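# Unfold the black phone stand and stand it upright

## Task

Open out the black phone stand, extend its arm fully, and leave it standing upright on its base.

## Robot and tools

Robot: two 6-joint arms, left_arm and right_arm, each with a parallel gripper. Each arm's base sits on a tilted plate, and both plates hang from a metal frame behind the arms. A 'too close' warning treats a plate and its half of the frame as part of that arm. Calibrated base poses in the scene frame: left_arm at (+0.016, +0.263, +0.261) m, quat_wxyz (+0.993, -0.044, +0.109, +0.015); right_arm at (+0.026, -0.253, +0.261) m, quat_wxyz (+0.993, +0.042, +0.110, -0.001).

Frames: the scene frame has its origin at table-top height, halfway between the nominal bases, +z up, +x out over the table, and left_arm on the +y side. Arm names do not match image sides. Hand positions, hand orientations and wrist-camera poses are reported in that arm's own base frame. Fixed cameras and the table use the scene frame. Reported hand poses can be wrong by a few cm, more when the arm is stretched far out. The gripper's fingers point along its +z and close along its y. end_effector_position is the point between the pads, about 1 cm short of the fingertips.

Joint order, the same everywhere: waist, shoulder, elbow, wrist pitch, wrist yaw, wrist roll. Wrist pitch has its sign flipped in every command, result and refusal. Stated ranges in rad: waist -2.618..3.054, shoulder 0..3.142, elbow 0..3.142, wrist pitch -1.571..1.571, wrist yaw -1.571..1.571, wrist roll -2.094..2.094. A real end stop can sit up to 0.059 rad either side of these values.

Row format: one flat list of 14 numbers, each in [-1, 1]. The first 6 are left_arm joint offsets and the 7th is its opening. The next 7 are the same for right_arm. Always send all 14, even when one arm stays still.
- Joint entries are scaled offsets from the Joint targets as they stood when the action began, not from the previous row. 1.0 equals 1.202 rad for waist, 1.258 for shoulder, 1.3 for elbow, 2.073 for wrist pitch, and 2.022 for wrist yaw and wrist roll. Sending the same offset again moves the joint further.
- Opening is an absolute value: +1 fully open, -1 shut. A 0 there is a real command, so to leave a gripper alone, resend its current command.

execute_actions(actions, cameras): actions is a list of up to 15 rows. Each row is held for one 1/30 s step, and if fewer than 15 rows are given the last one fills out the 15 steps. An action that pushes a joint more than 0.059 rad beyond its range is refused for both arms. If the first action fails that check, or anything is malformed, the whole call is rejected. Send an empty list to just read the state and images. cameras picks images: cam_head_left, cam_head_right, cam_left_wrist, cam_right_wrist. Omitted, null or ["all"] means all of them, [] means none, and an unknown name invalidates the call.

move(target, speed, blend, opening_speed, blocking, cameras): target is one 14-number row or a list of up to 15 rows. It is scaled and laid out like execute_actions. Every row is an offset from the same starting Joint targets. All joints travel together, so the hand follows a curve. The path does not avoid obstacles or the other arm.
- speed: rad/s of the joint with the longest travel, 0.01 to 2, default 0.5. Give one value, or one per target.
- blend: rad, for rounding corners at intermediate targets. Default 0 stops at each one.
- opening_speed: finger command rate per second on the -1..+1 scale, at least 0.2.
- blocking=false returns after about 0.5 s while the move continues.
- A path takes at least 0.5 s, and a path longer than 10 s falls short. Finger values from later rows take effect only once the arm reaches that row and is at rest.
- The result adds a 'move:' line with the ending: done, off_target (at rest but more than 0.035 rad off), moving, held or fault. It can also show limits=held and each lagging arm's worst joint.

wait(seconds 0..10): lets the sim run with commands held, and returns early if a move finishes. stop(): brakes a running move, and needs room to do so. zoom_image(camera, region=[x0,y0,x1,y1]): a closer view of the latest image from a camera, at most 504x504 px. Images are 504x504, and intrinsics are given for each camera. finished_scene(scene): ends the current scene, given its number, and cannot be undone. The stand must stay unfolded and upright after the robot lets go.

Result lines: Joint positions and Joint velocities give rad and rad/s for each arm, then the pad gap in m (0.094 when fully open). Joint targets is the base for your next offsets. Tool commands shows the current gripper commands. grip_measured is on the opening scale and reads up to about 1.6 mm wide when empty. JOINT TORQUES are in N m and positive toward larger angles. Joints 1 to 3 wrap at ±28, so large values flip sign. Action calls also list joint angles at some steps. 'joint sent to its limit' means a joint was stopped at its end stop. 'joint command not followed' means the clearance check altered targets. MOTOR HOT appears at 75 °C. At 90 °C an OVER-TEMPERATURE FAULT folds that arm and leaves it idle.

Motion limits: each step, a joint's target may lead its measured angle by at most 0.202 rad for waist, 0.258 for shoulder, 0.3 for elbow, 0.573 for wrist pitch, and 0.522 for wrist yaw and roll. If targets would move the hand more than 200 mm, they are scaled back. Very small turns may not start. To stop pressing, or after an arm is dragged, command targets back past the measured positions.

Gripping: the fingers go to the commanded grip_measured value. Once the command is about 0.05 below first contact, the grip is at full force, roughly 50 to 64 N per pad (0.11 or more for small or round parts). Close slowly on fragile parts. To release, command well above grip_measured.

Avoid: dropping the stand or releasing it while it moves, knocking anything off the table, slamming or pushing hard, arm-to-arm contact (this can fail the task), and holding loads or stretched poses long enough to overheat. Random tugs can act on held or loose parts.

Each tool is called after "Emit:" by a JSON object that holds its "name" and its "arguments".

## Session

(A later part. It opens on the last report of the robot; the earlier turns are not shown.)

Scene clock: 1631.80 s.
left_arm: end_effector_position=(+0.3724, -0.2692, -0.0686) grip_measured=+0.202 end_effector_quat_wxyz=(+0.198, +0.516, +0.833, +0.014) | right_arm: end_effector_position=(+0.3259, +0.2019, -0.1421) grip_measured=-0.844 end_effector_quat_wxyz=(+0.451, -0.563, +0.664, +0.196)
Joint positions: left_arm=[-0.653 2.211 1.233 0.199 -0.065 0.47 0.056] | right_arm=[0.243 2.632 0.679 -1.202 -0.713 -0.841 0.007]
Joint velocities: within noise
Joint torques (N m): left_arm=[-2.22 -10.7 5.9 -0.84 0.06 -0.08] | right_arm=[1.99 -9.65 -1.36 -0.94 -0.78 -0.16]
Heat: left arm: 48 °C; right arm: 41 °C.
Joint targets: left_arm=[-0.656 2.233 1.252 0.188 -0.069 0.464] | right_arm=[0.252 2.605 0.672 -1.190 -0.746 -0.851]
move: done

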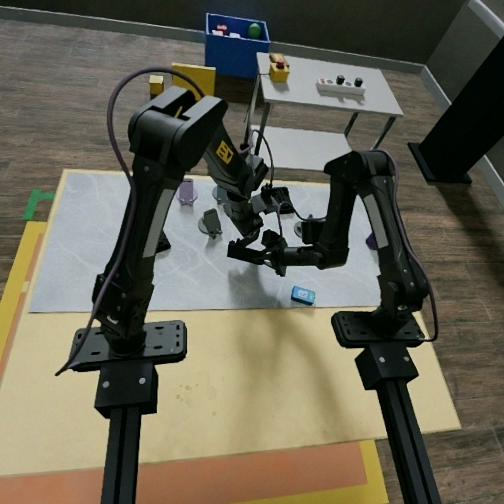

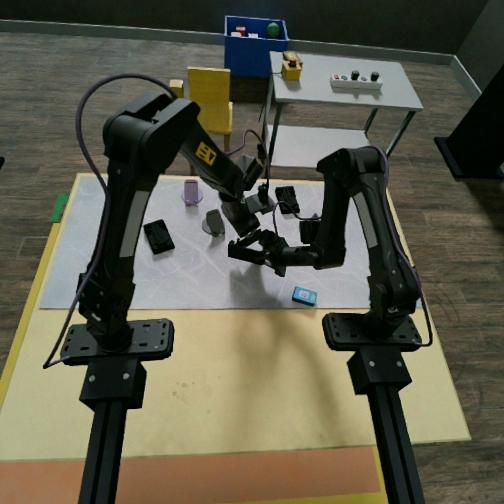

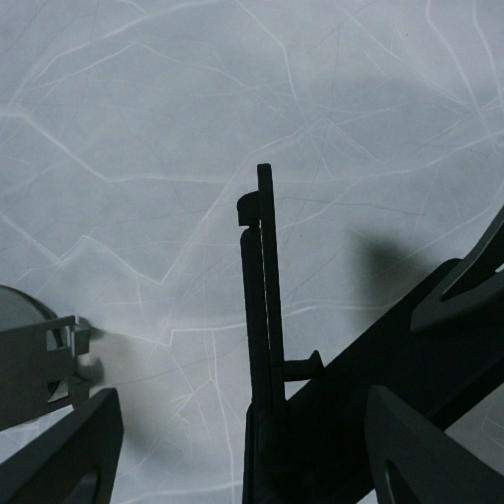

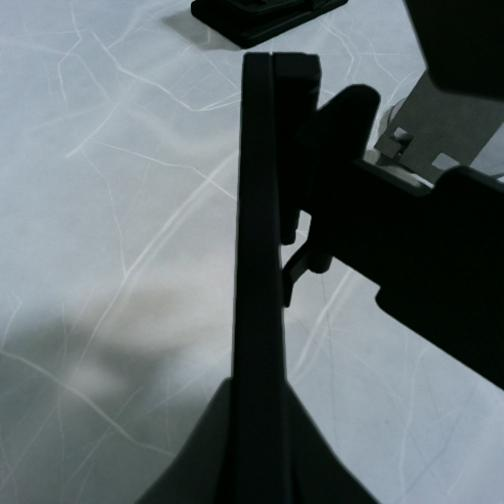

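Emit:
{"name": "move", "arguments": {"target": [0.0566,-0.0036,-0.312,-0.372,0.0866,-0.0094,0.0,0,0,0,0,0,0,-1], "speed": 0.4, "opening_speed": 1}}

Scene clock: 1675.83 s.
left_arm: end_effector_position=(+0.3757, -0.2729, -0.0710) grip_measured=+0.002 end_effector_quat_wxyz=(+0.380, +0.476, +0.790, -0.070) | right_arm: end_effector_position=(+0.3258, +0.2019, -0.1422) grip_measured=-0.844 end_effector_quat_wxyz=(+0.451, -0.563, +0.664, +0.196)
Joint positions: left_arm=[-0.595 2.211 0.855 -0.574 0.093 0.45 0.047] | right_arm=[0.243 2.632 0.679 -1.201 -0.713 -0.841 0.007]
Joint velocities: within noise
Joint torques (N m): left_arm=[-1.55 -9.77 2.48 -1.5 0.3 -0.05] | right_arm=[2.02 -9.57 -1.31 -0.92 -0.78 -0.12]
Heat: left arm: 45 °C; right arm: 41 °C.
Joint targets: left_arm=[-0.588 2.229 0.846 -0.584 0.107 0.445] | right_arm=[0.252 2.605 0.672 -1.189 -0.746 -0.851]
move: done

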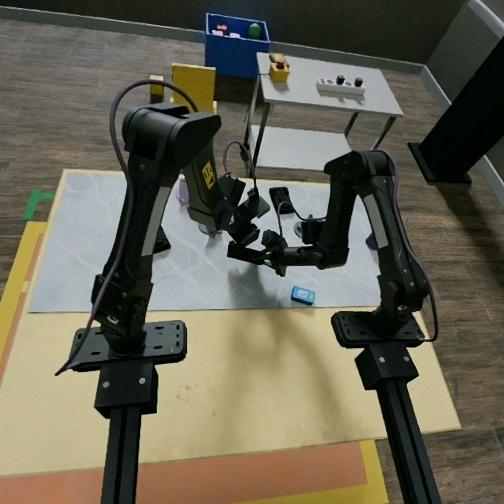

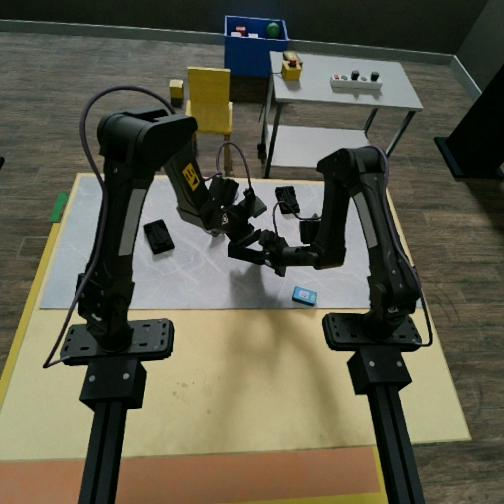

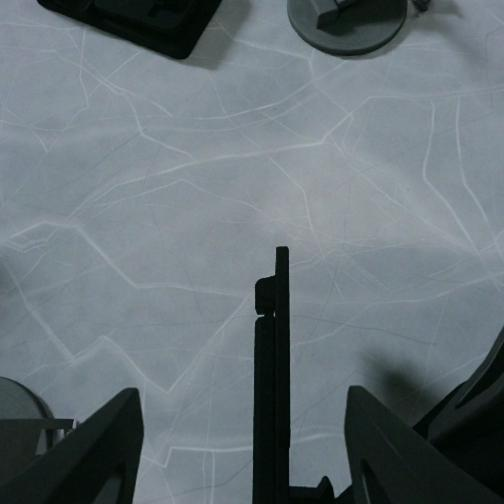

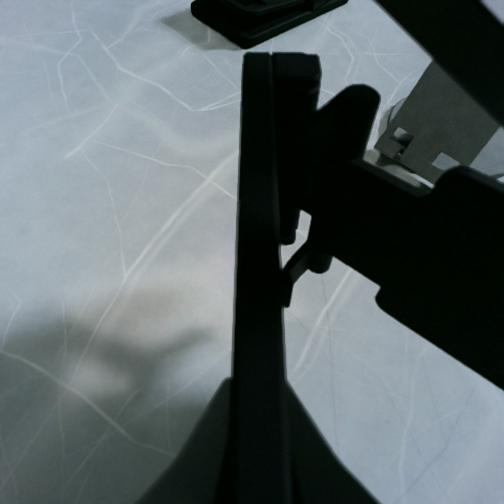

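Emit:
{"name": "move", "arguments": {"target": [-0.0216,0.145,0.133,-0.0055,-0.003,-0.0065,0.0,0,0,0,0,0,0,-1], "speed": 0.3}}

Scene clock: 1691.40 s.
left_arm: end_effector_position=(+0.3958, -0.2893, -0.1080) grip_measured=+0.002 end_effector_quat_wxyz=(+0.372, +0.474, +0.795, -0.073) | right_arm: end_effector_position=(+0.3258, +0.2019, -0.1422) grip_measured=-0.844 end_effector_quat_wxyz=(+0.451, -0.563, +0.664, +0.196)
Joint positions: left_arm=[-0.6 2.389 1.005 -0.586 0.093 0.438 0.047] | right_arm=[0.243 2.632 0.679 -1.201 -0.713 -0.841 0.007]
Joint velocities: within noise
Joint torques (N m): left_arm=[-3.67 -10.5 4.14 -1.46 0.19 -0.08] | right_arm=[2.07 -9.62 -1.25 -0.93 -0.77 -0.14]
Heat: left arm: 44 °C; right arm: 41 °C.
Joint targets: left_arm=[-0.614 2.411 1.019 -0.595 0.100 0.431] | right_arm=[0.252 2.605 0.672 -1.190 -0.746 -0.850]
move: done

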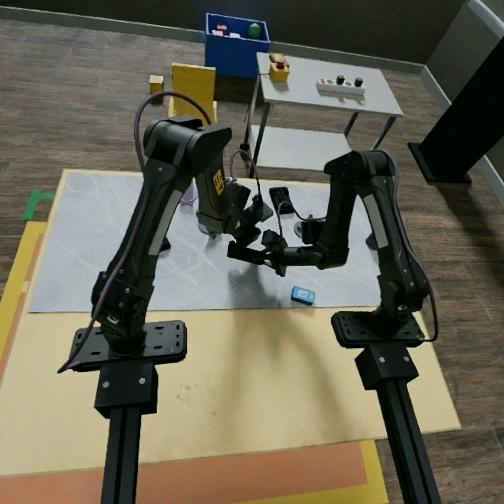

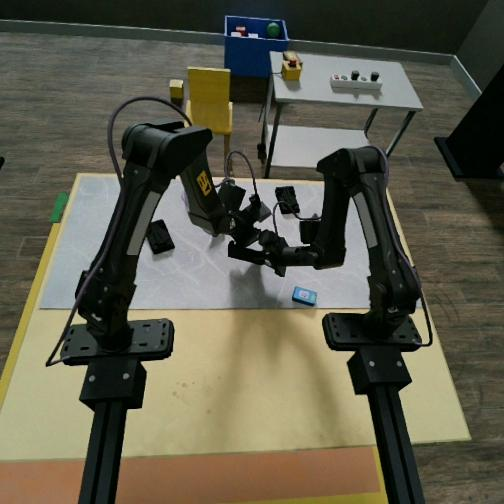

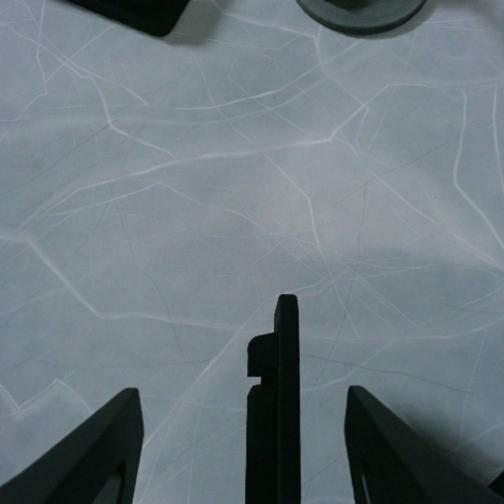

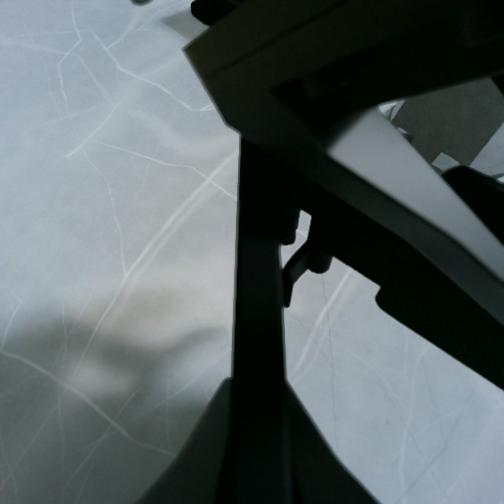

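Emit:
{"name": "move", "arguments": {"target": [-0.0141,0.0843,0.0754,-0.0043,-0.0074,-0.003,0.0,0,0,0,0,0,0,-1], "speed": 0.2}}

Scene clock: 1700.20 s.
left_arm: end_effector_position=(+0.4074, -0.3059, -0.1265) grip_measured=+0.002 end_effector_quat_wxyz=(+0.377, +0.475, +0.791, -0.076) | right_arm: end_effector_position=(+0.3247, +0.2016, -0.1434) grip_measured=-0.844 end_effector_quat_wxyz=(+0.448, -0.563, +0.666, +0.197)
Joint positions: left_arm=[-0.615 2.491 1.105 -0.6 0.088 0.43 0.047] | right_arm=[0.243 2.632 0.679 -1.193 -0.713 -0.842 0.007]
Joint velocities: within noise
Joint torques (N m): left_arm=[-3.73 -10.5 3.85 -1.46 0.13 -0.03] | right_arm=[1.99 -9.72 -1.35 -1 -0.77 -0.11]
Heat: left arm: 45 °C; right arm: 41 °C.
Joint targets: left_arm=[-0.631 2.517 1.117 -0.604 0.086 0.425] | right_arm=[0.252 2.605 0.672 -1.190 -0.746 -0.851]
move: done

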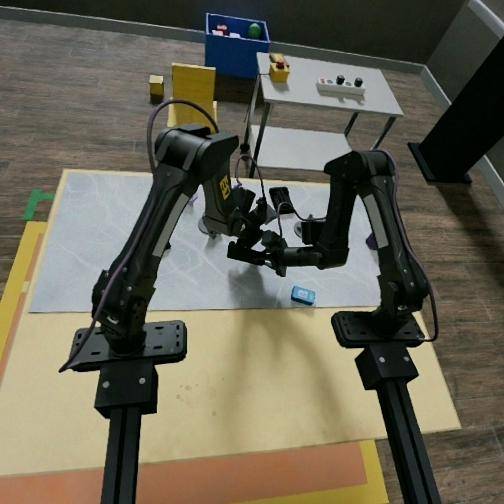

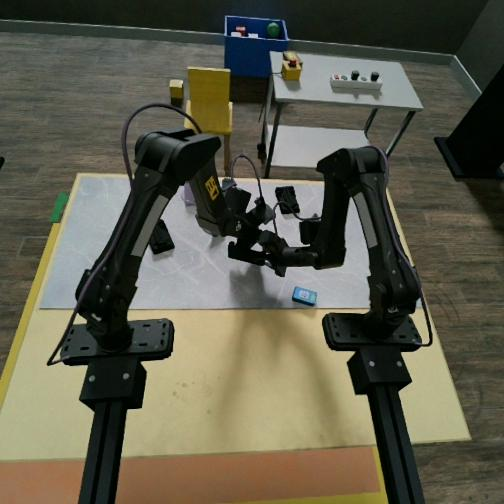

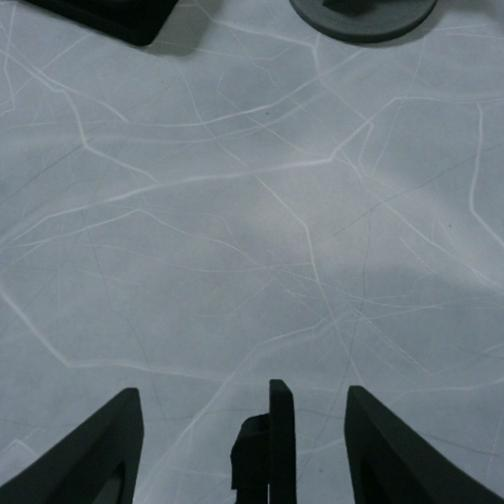

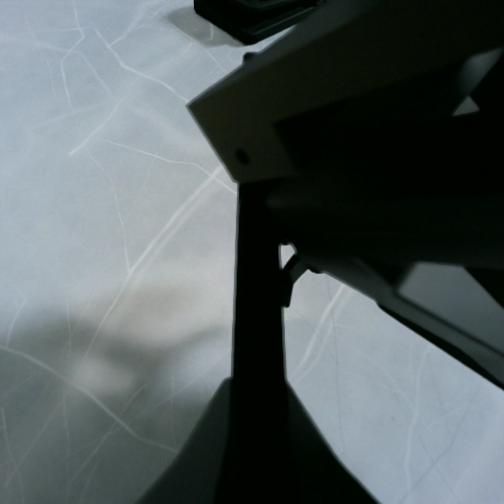

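Emit:
{"name": "move", "arguments": {"target": [0,0,0,0,0,0,-0.9,0,0,0,0,0,0,-1], "opening_speed": 0.4}}

Scene clock: 1706.13 s.
left_arm: end_effector_position=(+0.4050, -0.3083, -0.1274) grip_measured=-0.781 end_effector_quat_wxyz=(+0.376, +0.478, +0.790, -0.078) | right_arm: end_effector_position=(+0.3250, +0.2014, -0.1436) grip_measured=-0.844 end_effector_quat_wxyz=(+0.449, -0.565, +0.665, +0.194)
Joint positions: left_arm=[-0.621 2.493 1.105 -0.6 0.089 0.43 0.01] | right_arm=[0.243 2.632 0.679 -1.193 -0.711 -0.85 0.007]
Joint velocities: within noise
Joint torques (N m): left_arm=[-3.32 -10.71 4.03 -1.48 0.05 -0.07] | right_arm=[1.87 -9.69 -1.31 -0.96 -0.81 -0.04]
Heat: left arm: 45 °C; right arm: 42 °C.
Joint targets: left_arm=[-0.631 2.517 1.117 -0.604 0.086 0.425] | right_arm=[0.252 2.605 0.672 -1.190 -0.746 -0.851]
move: done

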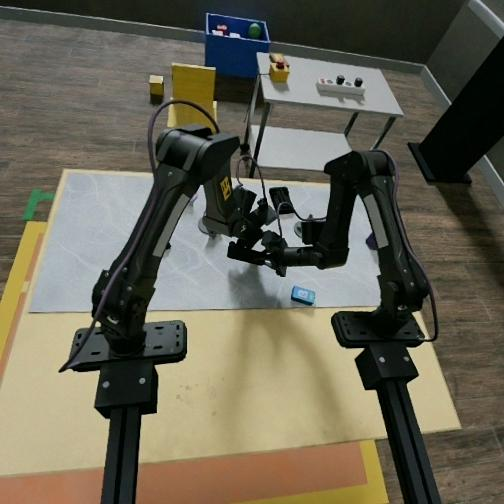

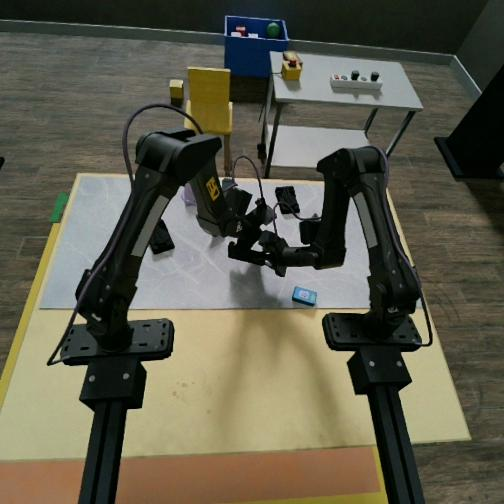

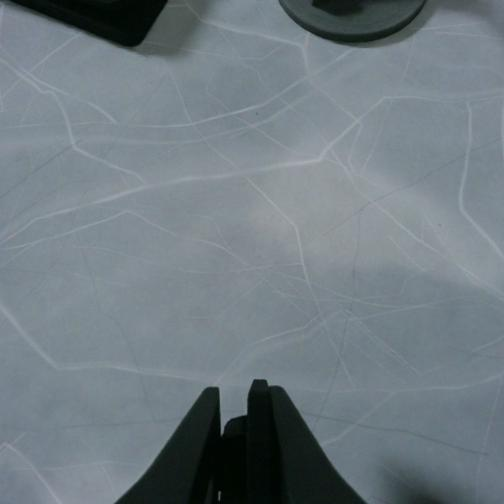

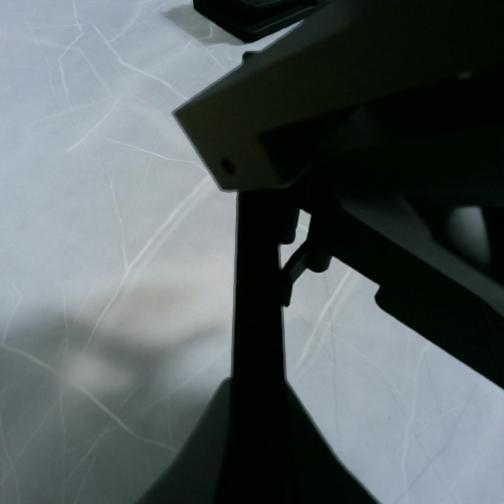

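Emit:
{"name": "move", "arguments": {"target": [-0.0158,0.0024,-0.0131,-0.0391,-0.1538,-0.1805,-0.95,0,0,0,0,0,0,-1], "speed": 0.15}}

Scene clock: 1720.83 s.
left_arm: end_effector_position=(+0.4318, -0.2813, -0.1195) grip_measured=-0.783 end_effector_quat_wxyz=(+0.408, +0.288, +0.866, -0.030) | right_arm: end_effector_position=(+0.3241, +0.2018, -0.1436) grip_measured=-0.844 end_effector_quat_wxyz=(+0.449, -0.566, +0.663, +0.196)
Joint positions: left_arm=[-0.643 2.497 1.105 -0.649 -0.184 0.08 0.01] | right_arm=[0.243 2.632 0.679 -1.191 -0.715 -0.853 0.007]
Joint velocities: within noise
Joint torques (N m): left_arm=[-3.14 -10.97 2.61 -1.91 -0.45 -0.25] | right_arm=[2.07 -9.51 -1.28 -0.98 -0.75 -0.01]
Heat: left arm: 44 °C; right arm: 42 °C.
Joint targets: left_arm=[-0.650 2.520 1.100 -0.685 -0.226 0.060] | right_arm=[0.252 2.605 0.672 -1.190 -0.746 -0.851]
move: off_target (left_arm); left_arm: the wrist yaw is farthest, 0.041 rad from its target

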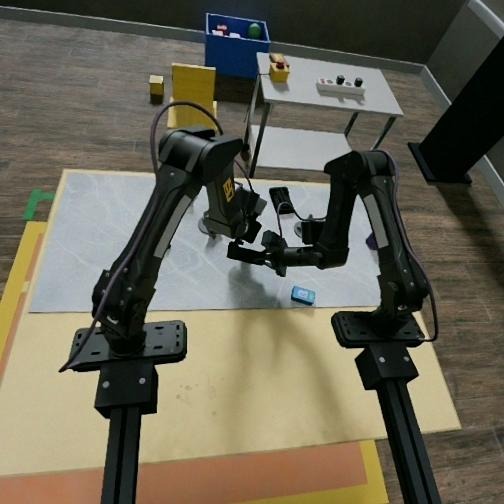

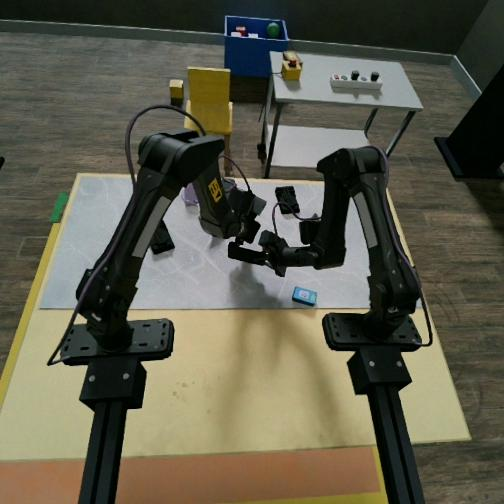

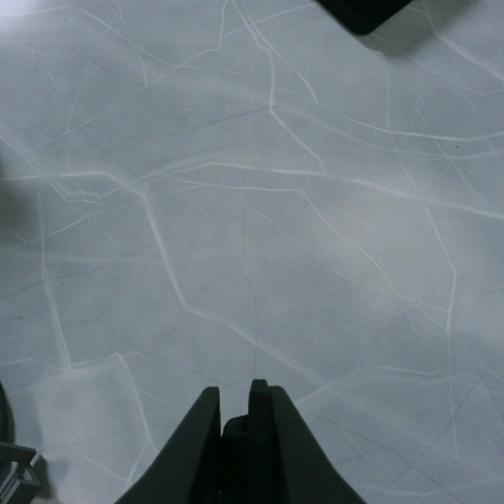

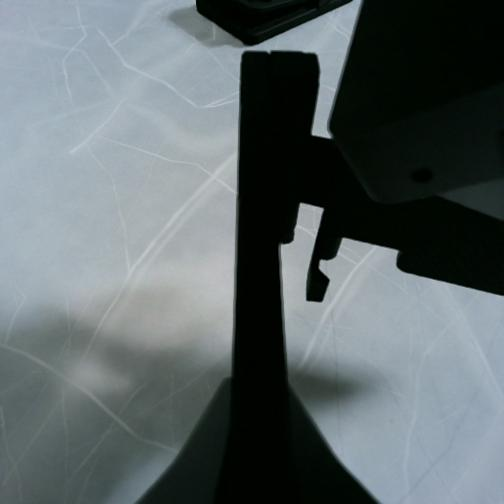

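Emit:
{"name": "move", "arguments": {"target": [-0.0166,0.0024,0.0231,0.041,-0.1701,-0.2151,-0.95,0,0,0,0,0,0,-1], "speed": 0.15}}

Scene clock: 1734.53 s.
left_arm: end_effector_position=(+0.4454, -0.2339, -0.1101) grip_measured=-0.784 end_effector_quat_wxyz=(+0.442, +0.036, +0.896, +0.027) | right_arm: end_effector_position=(+0.3231, +0.2032, -0.1422) grip_measured=-0.844 end_effector_quat_wxyz=(+0.450, -0.569, +0.658, +0.200)
Joint positions: left_arm=[-0.665 2.497 1.112 -0.605 -0.527 -0.361 0.01] | right_arm=[0.243 2.631 0.679 -1.191 -0.728 -0.859 0.007]
Joint velocities: within noise
Joint torques (N m): left_arm=[-2.84 -10.66 4.42 -1.33 -0.54 -0.12] | right_arm=[2.07 -9.43 -1.26 -1.01 -0.6 0.07]
Heat: left arm: 44 °C; right arm: 43 °C.
Joint targets: left_arm=[-0.670 2.523 1.130 -0.600 -0.569 -0.375] | right_arm=[0.252 2.606 0.672 -1.190 -0.746 -0.850]
move: off_target (left_arm); left_arm: the wrist yaw is farthest, 0.043 rad from its target

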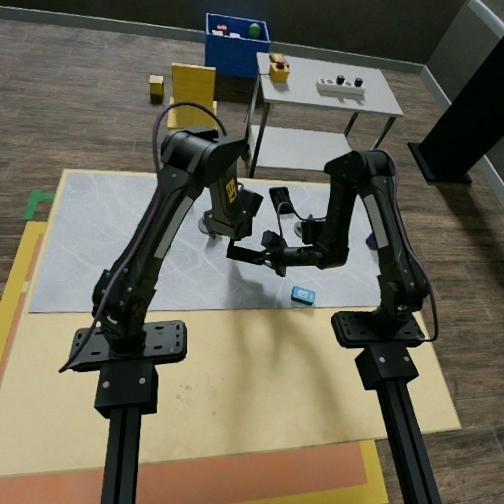

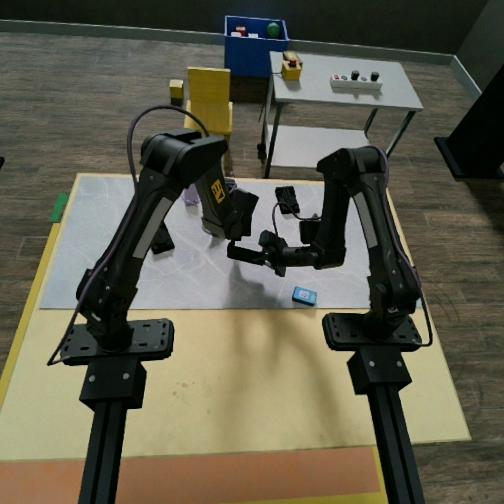

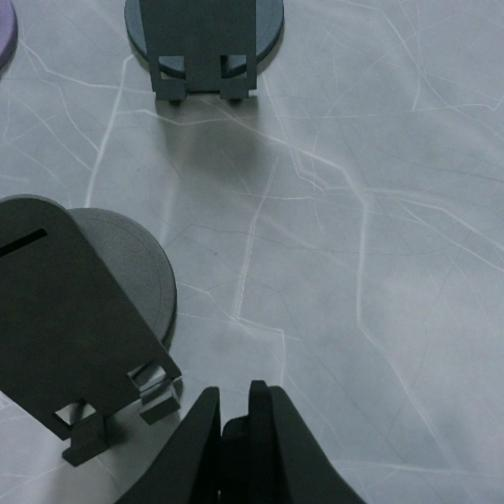

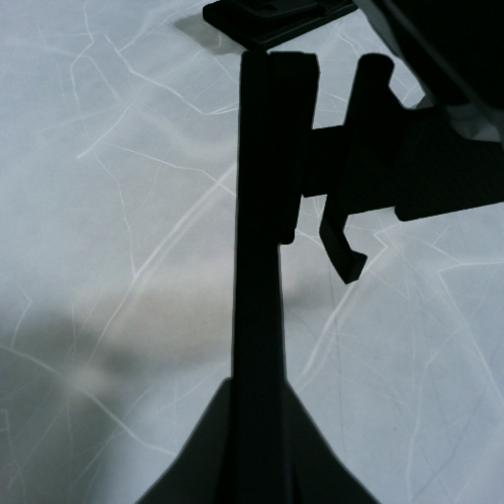

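Emit:
{"name": "move", "arguments": {"target": [0.0582,0.0254,0.1346,0.0579,0.0341,0.0321,-0.95,0,0,0,0,0,0,-1], "speed": 0.1}}

Scene clock: 1754.50 s.
left_arm: end_effector_position=(+0.4707, -0.2470, -0.1147) grip_measured=-0.784 end_effector_quat_wxyz=(+0.414, +0.057, +0.908, +0.018) | right_arm: end_effector_position=(+0.3382, +0.1976, -0.1405) grip_measured=-0.844 end_effector_quat_wxyz=(+0.454, -0.545, +0.682, +0.179)
Joint positions: left_arm=[-0.63 2.534 1.268 -0.449 -0.447 -0.325 0.01] | right_arm=[0.243 2.621 0.688 -1.207 -0.662 -0.799 0.007]
Joint velocities: within noise
Joint torques (N m): left_arm=[-0.02 -11.96 6.31 -1.62 -0.65 0.18] | right_arm=[2.02 -8.87 -1.94 -0.88 -1.37 -0.62]
Heat: left arm: 44 °C; right arm: 45 °C.
Joint targets: left_arm=[-0.600 2.555 1.305 -0.480 -0.501 -0.310] | right_arm=[0.252 2.605 0.672 -1.190 -0.746 -0.850]
move: off_target (left_arm, right_arm); left_arm: the wrist yaw is farthest, 0.054 rad from its target; right_arm: the wrist yaw is farthest, 0.084 rad from its target

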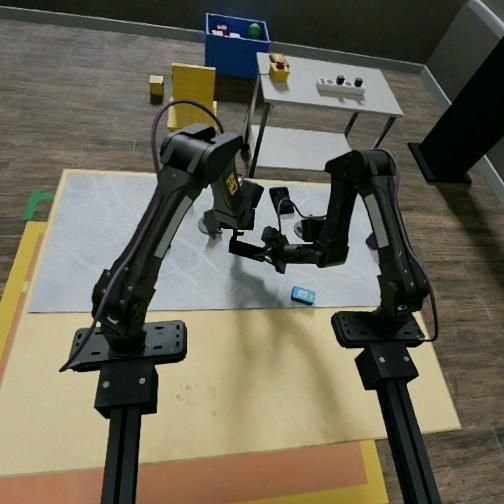

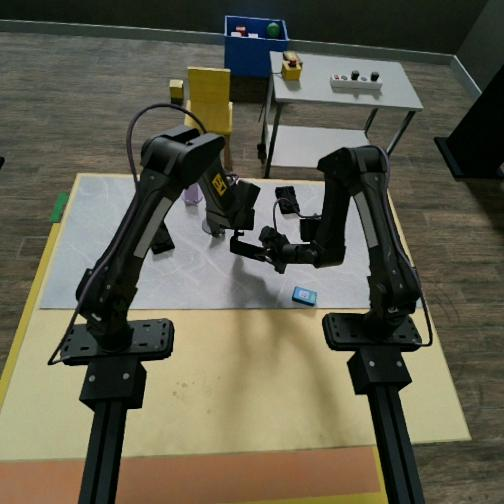

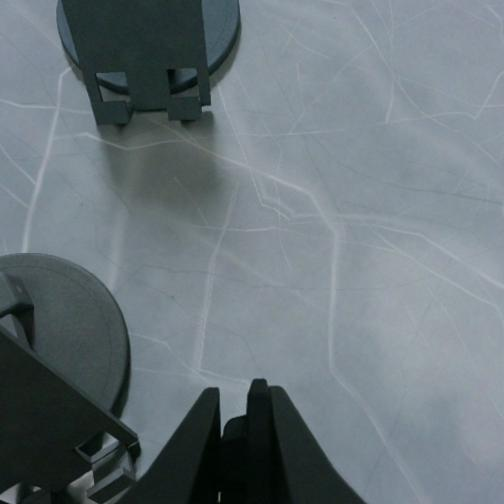

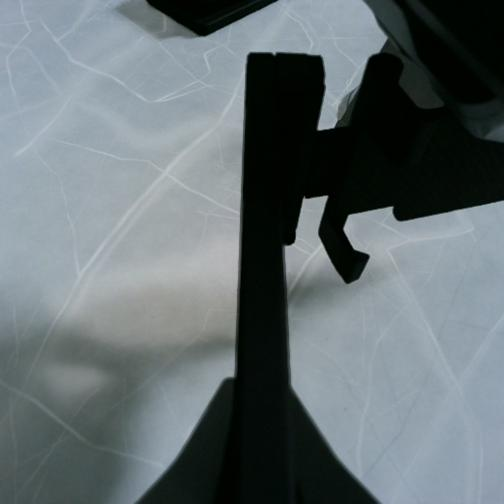

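Emit:
{"name": "move", "arguments": {"target": [0.04,0.015,0.08,0.03,0.02,0.01,-0.95,0,0,0,0,-0.06,0,-1], "speed": 0.1}}

Scene clock: 1762.00 s.
left_arm: end_effector_position=(+0.4849, -0.2505, -0.1159) grip_measured=-0.784 end_effector_quat_wxyz=(+0.391, +0.071, +0.917, +0.011) | right_arm: end_effector_position=(+0.3450, +0.1960, -0.1370) grip_measured=-0.844 end_effector_quat_wxyz=(+0.459, -0.529, +0.689, +0.186)
Joint positions: left_arm=[-0.603 2.551 1.36 -0.344 -0.389 -0.3 0.01] | right_arm=[0.23 2.619 0.7 -1.21 -0.673 -0.762 0.007]
Joint velocities: within noise
Joint torques (N m): left_arm=[1.88 -12.21 7.5 -2.09 -0.83 0.17] | right_arm=[3.08 -8.9 -2.99 -0.89 -2.71 -1]
Heat: left arm: 45 °C; right arm: 44 °C.
Joint targets: left_arm=[-0.552 2.574 1.409 -0.418 -0.460 -0.289] | right_arm=[0.252 2.605 0.672 -1.190 -0.867 -0.850]
move: off_target (left_arm, right_arm); left_arm: the wrist pitch is farthest, 0.074 rad from its target; right_arm: the wrist yaw is farthest, 0.195 rad from its target

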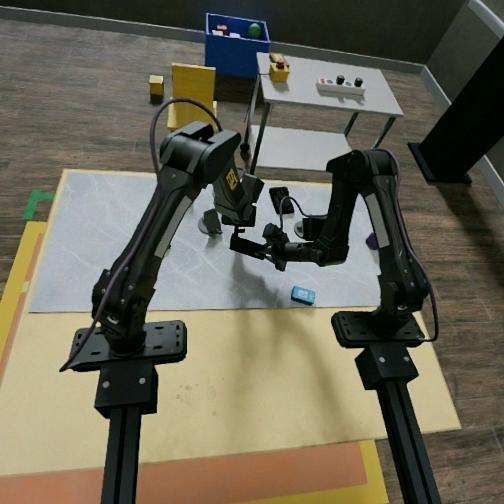

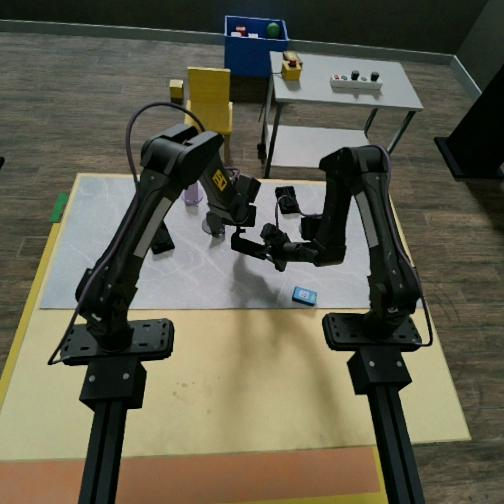

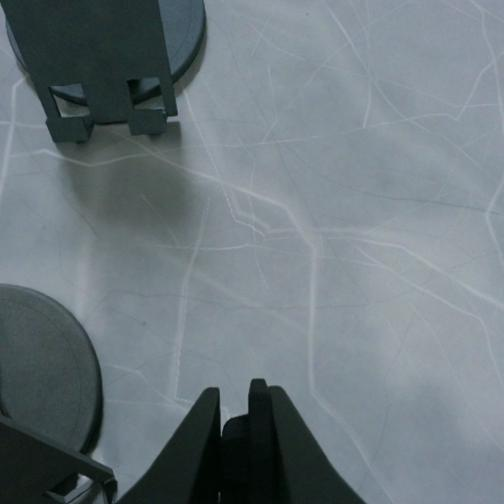

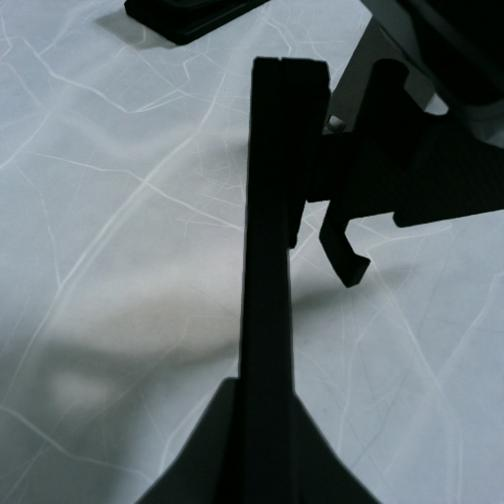

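Emit:
{"name": "move", "arguments": {"target": [-0.0374,-0.002,-0.0346,0.0338,0.0346,-0.005,-0.95,-0.01,0.006,0.015,-0.005,0.093,0.04,-1], "speed": 0.15, "cameras": []}}

Emit:
{"name": "move", "arguments": {"target": [0,0,0,0,0,0,-0.4,0,0,0,0,0,0,-1], "opening_speed": 0.6}}

Scene clock: 1771.93 s.
left_arm: end_effector_position=(+0.4819, -0.2570, -0.1177) grip_measured=-0.784 end_effector_quat_wxyz=(+0.386, +0.078, +0.919, -0.002) | right_arm: end_effector_position=(+0.3475, +0.1933, -0.1385) grip_measured=-0.844 end_effector_quat_wxyz=(+0.456, -0.518, +0.700, +0.182)
Joint positions: left_arm=[-0.607 2.551 1.36 -0.342 -0.36 -0.3 0.01] | right_arm=[0.23 2.619 0.7 -1.21 -0.651 -0.737 0.007]
Joint velocities: within noise
Joint torques (N m): left_arm=[-1.84 -12.81 3.78 -1.37 -0.38 0.03] | right_arm=[2.11 -8.18 -1.07 -1 -0.72 -0.43]
Heat: left arm: 47 °C; right arm: 45 °C.
Joint targets: left_arm=[-0.597 2.571 1.364 -0.348 -0.390 -0.300] | right_arm=[0.240 2.613 0.691 -1.200 -0.679 -0.770]
move: done
No camera images: "cameras" was empty.

Scene clock: 1773.07 s.
left_arm: end_effector_position=(+0.4838, -0.2526, -0.1167) grip_measured=-0.402 end_effector_quat_wxyz=(+0.389, +0.073, +0.918, +0.007) | right_arm: end_effector_position=(+0.3472, +0.1932, -0.1389) grip_measured=-0.844 end_effector_quat_wxyz=(+0.457, -0.526, +0.695, +0.177)
Joint positions: left_arm=[-0.604 2.551 1.36 -0.342 -0.379 -0.301 0.028] | right_arm=[0.231 2.619 0.699 -1.209 -0.649 -0.759 0.007]
Joint velocities: within noise
Joint torques (N m): left_arm=[-1.76 -12.6 4.18 -1.4 -0.21 0.06] | right_arm=[2 -8.25 -1.03 -1.01 -0.72 -0.15]
Heat: left arm: 48 °C; right arm: 45 °C.
Joint targets: left_arm=[-0.596 2.571 1.364 -0.348 -0.390 -0.300] | right_arm=[0.240 2.613 0.691 -1.200 -0.679 -0.770]
move: done

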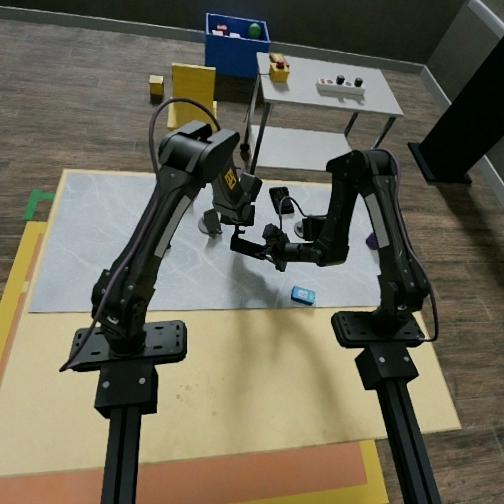

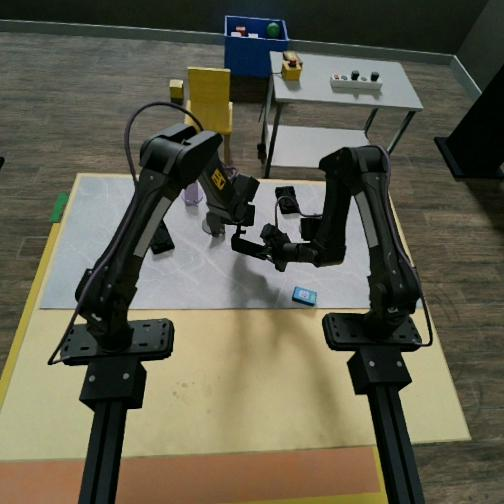

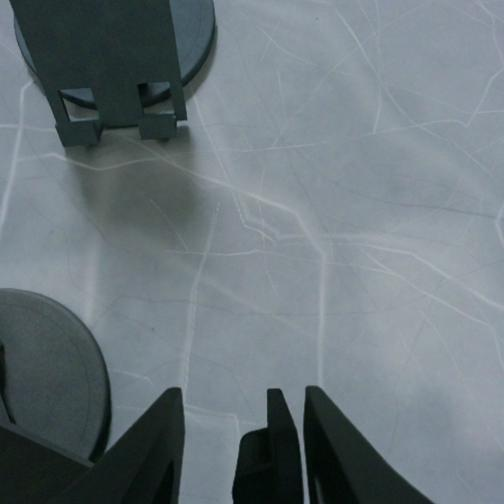

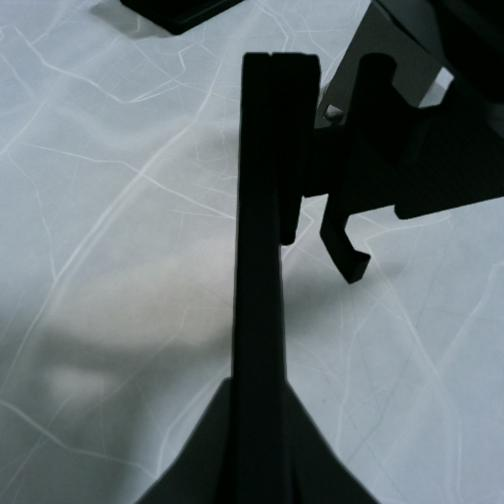

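Emit:
{"name": "move", "arguments": {"target": [-0.0158,-0.0962,-0.0338,0.0232,-0.005,0.0371,-0.4,0,0,0,0,0,0,-1], "speed": 0.2, "cameras": ["cam_left_wrist","cam_right_wrist"]}}

Scene clock: 1790.50 s.
left_arm: end_effector_position=(+0.4859, -0.2519, -0.0892) grip_measured=-0.402 end_effector_quat_wxyz=(+0.399, +0.101, +0.911, +0.020) | right_arm: end_effector_position=(+0.3472, +0.1932, -0.1389) grip_measured=-0.844 end_effector_quat_wxyz=(+0.457, -0.526, +0.695, +0.176)
Joint positions: left_arm=[-0.604 2.475 1.332 -0.316 -0.39 -0.23 0.028] | right_arm=[0.231 2.619 0.699 -1.209 -0.649 -0.76 0.007]
Joint velocities: within noise
Joint torques (N m): left_arm=[-3.62 -16.55 2.97 -1.14 -0.23 0.1] | right_arm=[2.13 -8.28 -1.13 -1.01 -0.71 -0.14]
Heat: left arm: 50 °C; right arm: 46 °C.
Joint targets: left_arm=[-0.615 2.451 1.320 -0.299 -0.400 -0.225] | right_arm=[0.240 2.613 0.691 -1.200 -0.679 -0.770]
move: done
Images, in order (width x height): cam_left_wrist 504x504, cam_right_wrist 504x504.

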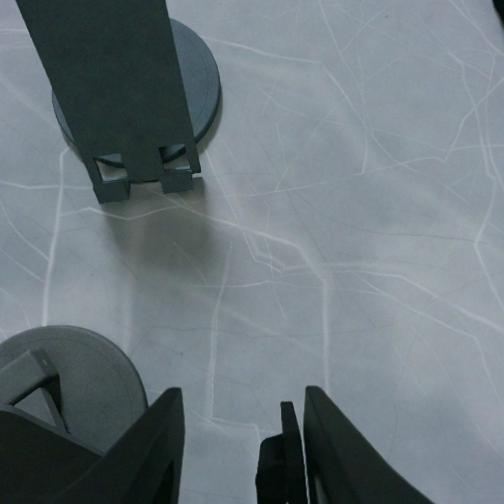

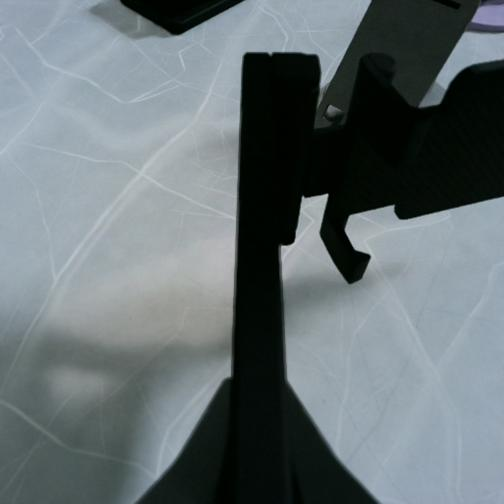

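Emit:
{"name": "move", "arguments": {"target": [0,0,0,0,0,0,-1,0,0,0,0,0,0,-1], "opening_speed": 0.4, "cameras": ["cam_left_wrist","cam_right_wrist"]}}

Scene clock: 1795.77 s.
left_arm: end_effector_position=(+0.4825, -0.2587, -0.0898) grip_measured=-0.932 end_effector_quat_wxyz=(+0.397, +0.101, +0.912, +0.011) | right_arm: end_effector_position=(+0.3458, +0.1953, -0.1385) grip_measured=-0.844 end_effector_quat_wxyz=(+0.457, -0.529, +0.692, +0.179)
Joint positions: left_arm=[-0.614 2.475 1.332 -0.316 -0.378 -0.245 0.003] | right_arm=[0.235 2.619 0.699 -1.209 -0.654 -0.763 0.007]
Joint velocities: within noise
Joint torques (N m): left_arm=[-2.71 -16.46 3.07 -1.15 -0.28 0.29] | right_arm=[1.58 -8.14 -1.1 -1.01 -0.67 -0.09]
Heat: left arm: 50 °C; right arm: 46 °C.
Joint targets: left_arm=[-0.616 2.451 1.320 -0.300 -0.400 -0.225] | right_arm=[0.240 2.613 0.691 -1.200 -0.679 -0.770]
move: done
Images, in order (width x height): cam_left_wrist 504x504, cam_right_wrist 504x504.

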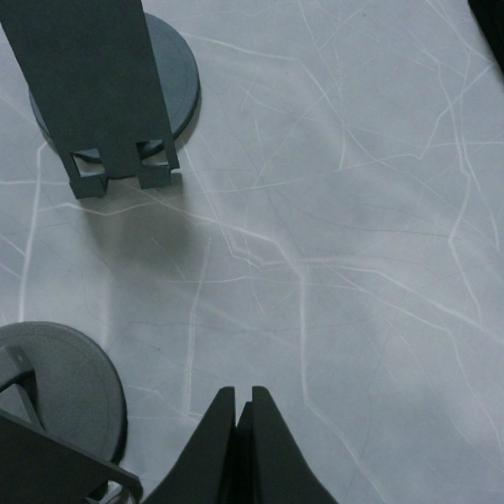

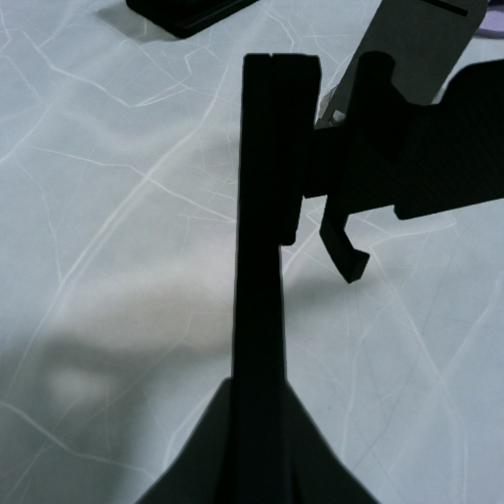

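Emit:
{"name": "move", "arguments": {"target": [0.0233,0.0512,0.1096,0.0374,0.0099,0.005,-1,0,0,0,0,-0.04,0,-1], "speed": 0.1}}

Scene clock: 1810.10 s.
left_arm: end_effector_position=(+0.4889, -0.2644, -0.0901) grip_measured=-0.933 end_effector_quat_wxyz=(+0.373, +0.110, +0.921, +0.018) | right_arm: end_effector_position=(+0.3468, +0.1958, -0.1363) grip_measured=-0.844 end_effector_quat_wxyz=(+0.459, -0.518, +0.697, +0.188)
Joint positions: left_arm=[-0.612 2.493 1.428 -0.185 -0.365 -0.242 0.003] | right_arm=[0.233 2.619 0.699 -1.219 -0.661 -0.728 0.007]
Joint velocities: within noise
Joint torques (N m): left_arm=[-0.68 -12.89 6.95 -1.66 -0.23 0.32] | right_arm=[1.76 -8.27 -0.92 -0.91 -1.54 -0.54]
Heat: left arm: 50 °C; right arm: 46 °C.
Joint targets: left_arm=[-0.588 2.515 1.462 -0.222 -0.380 -0.214] | right_arm=[0.240 2.613 0.691 -1.200 -0.760 -0.770]
move: off_target (left_arm, right_arm); left_arm: the wrist pitch is farthest, 0.038 rad from its target; right_arm: the wrist yaw is farthest, 0.099 rad from its target

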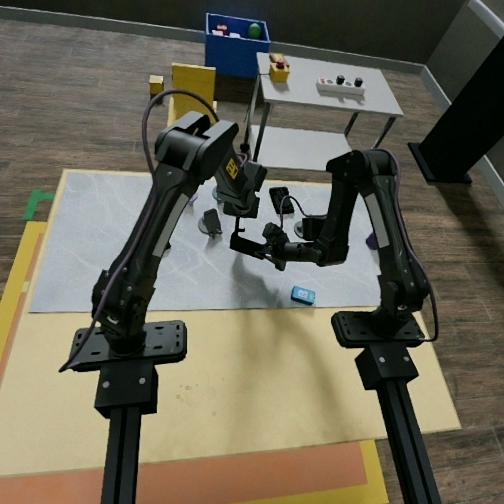

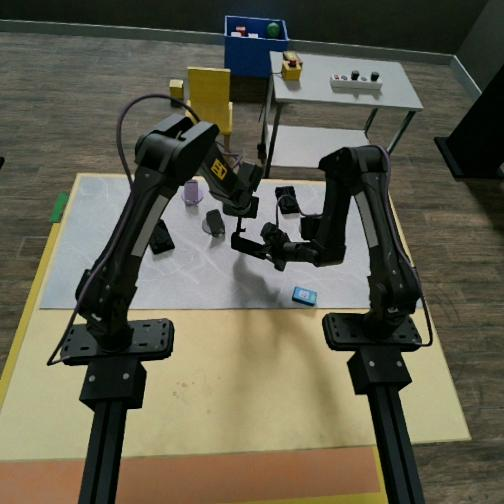

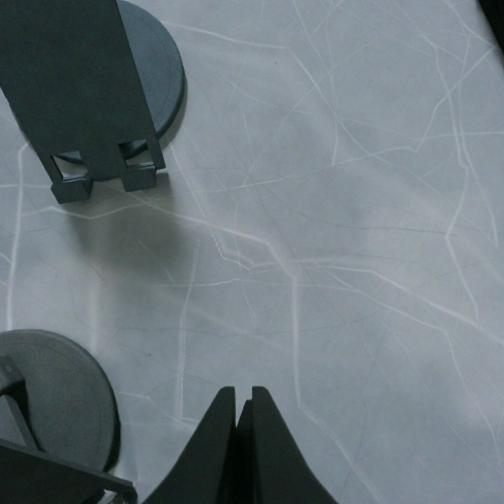

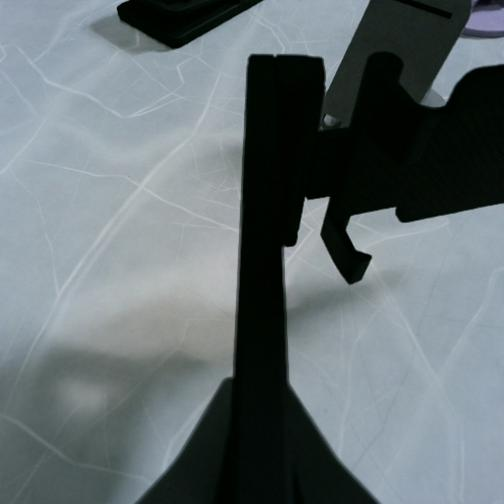

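Emit:
{"name": "move", "arguments": {"target": [0.0233,0.0512,0.1096,0.0374,0.0099,0.005,-1,0,0,0,0,-0.07,0,-1], "speed": 0.1}}

Scene clock: 1814.40 s.
left_arm: end_effector_position=(+0.4982, -0.2712, -0.1000) grip_measured=-0.934 end_effector_quat_wxyz=(+0.340, +0.124, +0.932, +0.015) | right_arm: end_effector_position=(+0.3490, +0.1946, -0.1347) grip_measured=-0.844 end_effector_quat_wxyz=(+0.456, -0.500, +0.706, +0.208)
Joint positions: left_arm=[-0.599 2.55 1.56 -0.048 -0.319 -0.231 0.003] | right_arm=[0.218 2.619 0.711 -1.206 -0.691 -0.682 0.007]
Joint velocities: within noise
Joint torques (N m): left_arm=[0.46 -12.7 8.25 -2.17 -0.53 0.3] | right_arm=[3.06 -8.25 -1.99 -1.05 -2.92 -1]
Heat: left arm: 49 °C; right arm: 46 °C.
Joint targets: left_arm=[-0.560 2.579 1.605 -0.145 -0.360 -0.204] | right_arm=[0.240 2.613 0.691 -1.200 -0.901 -0.770]
move: off_target (left_arm, right_arm); left_arm: the wrist pitch is farthest, 0.097 rad from its target; right_arm: the wrist yaw is farthest, 0.210 rad from its target

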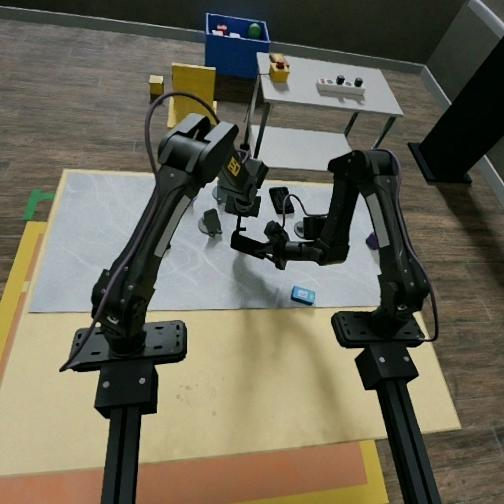

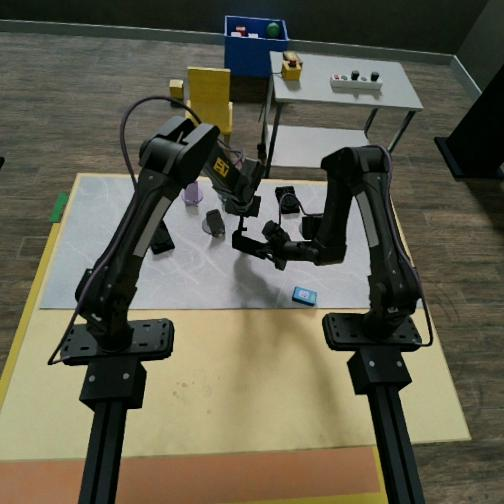

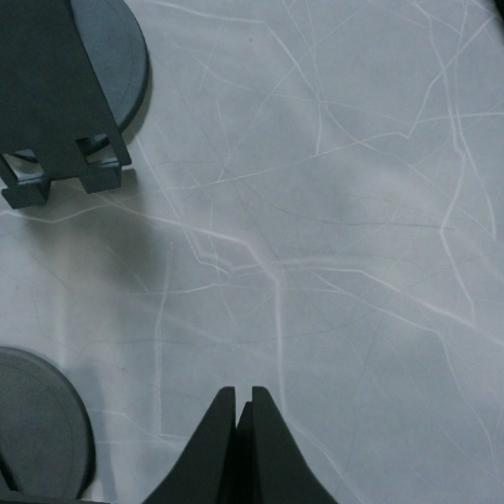

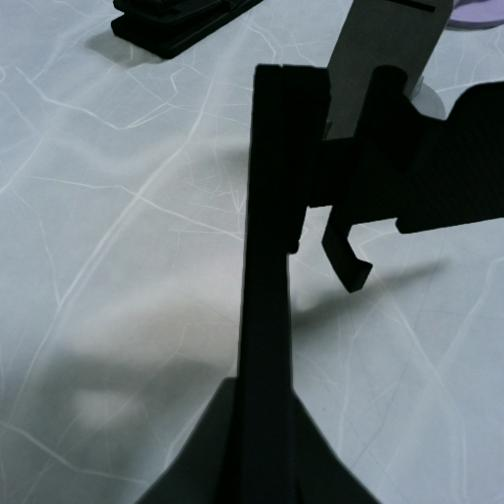

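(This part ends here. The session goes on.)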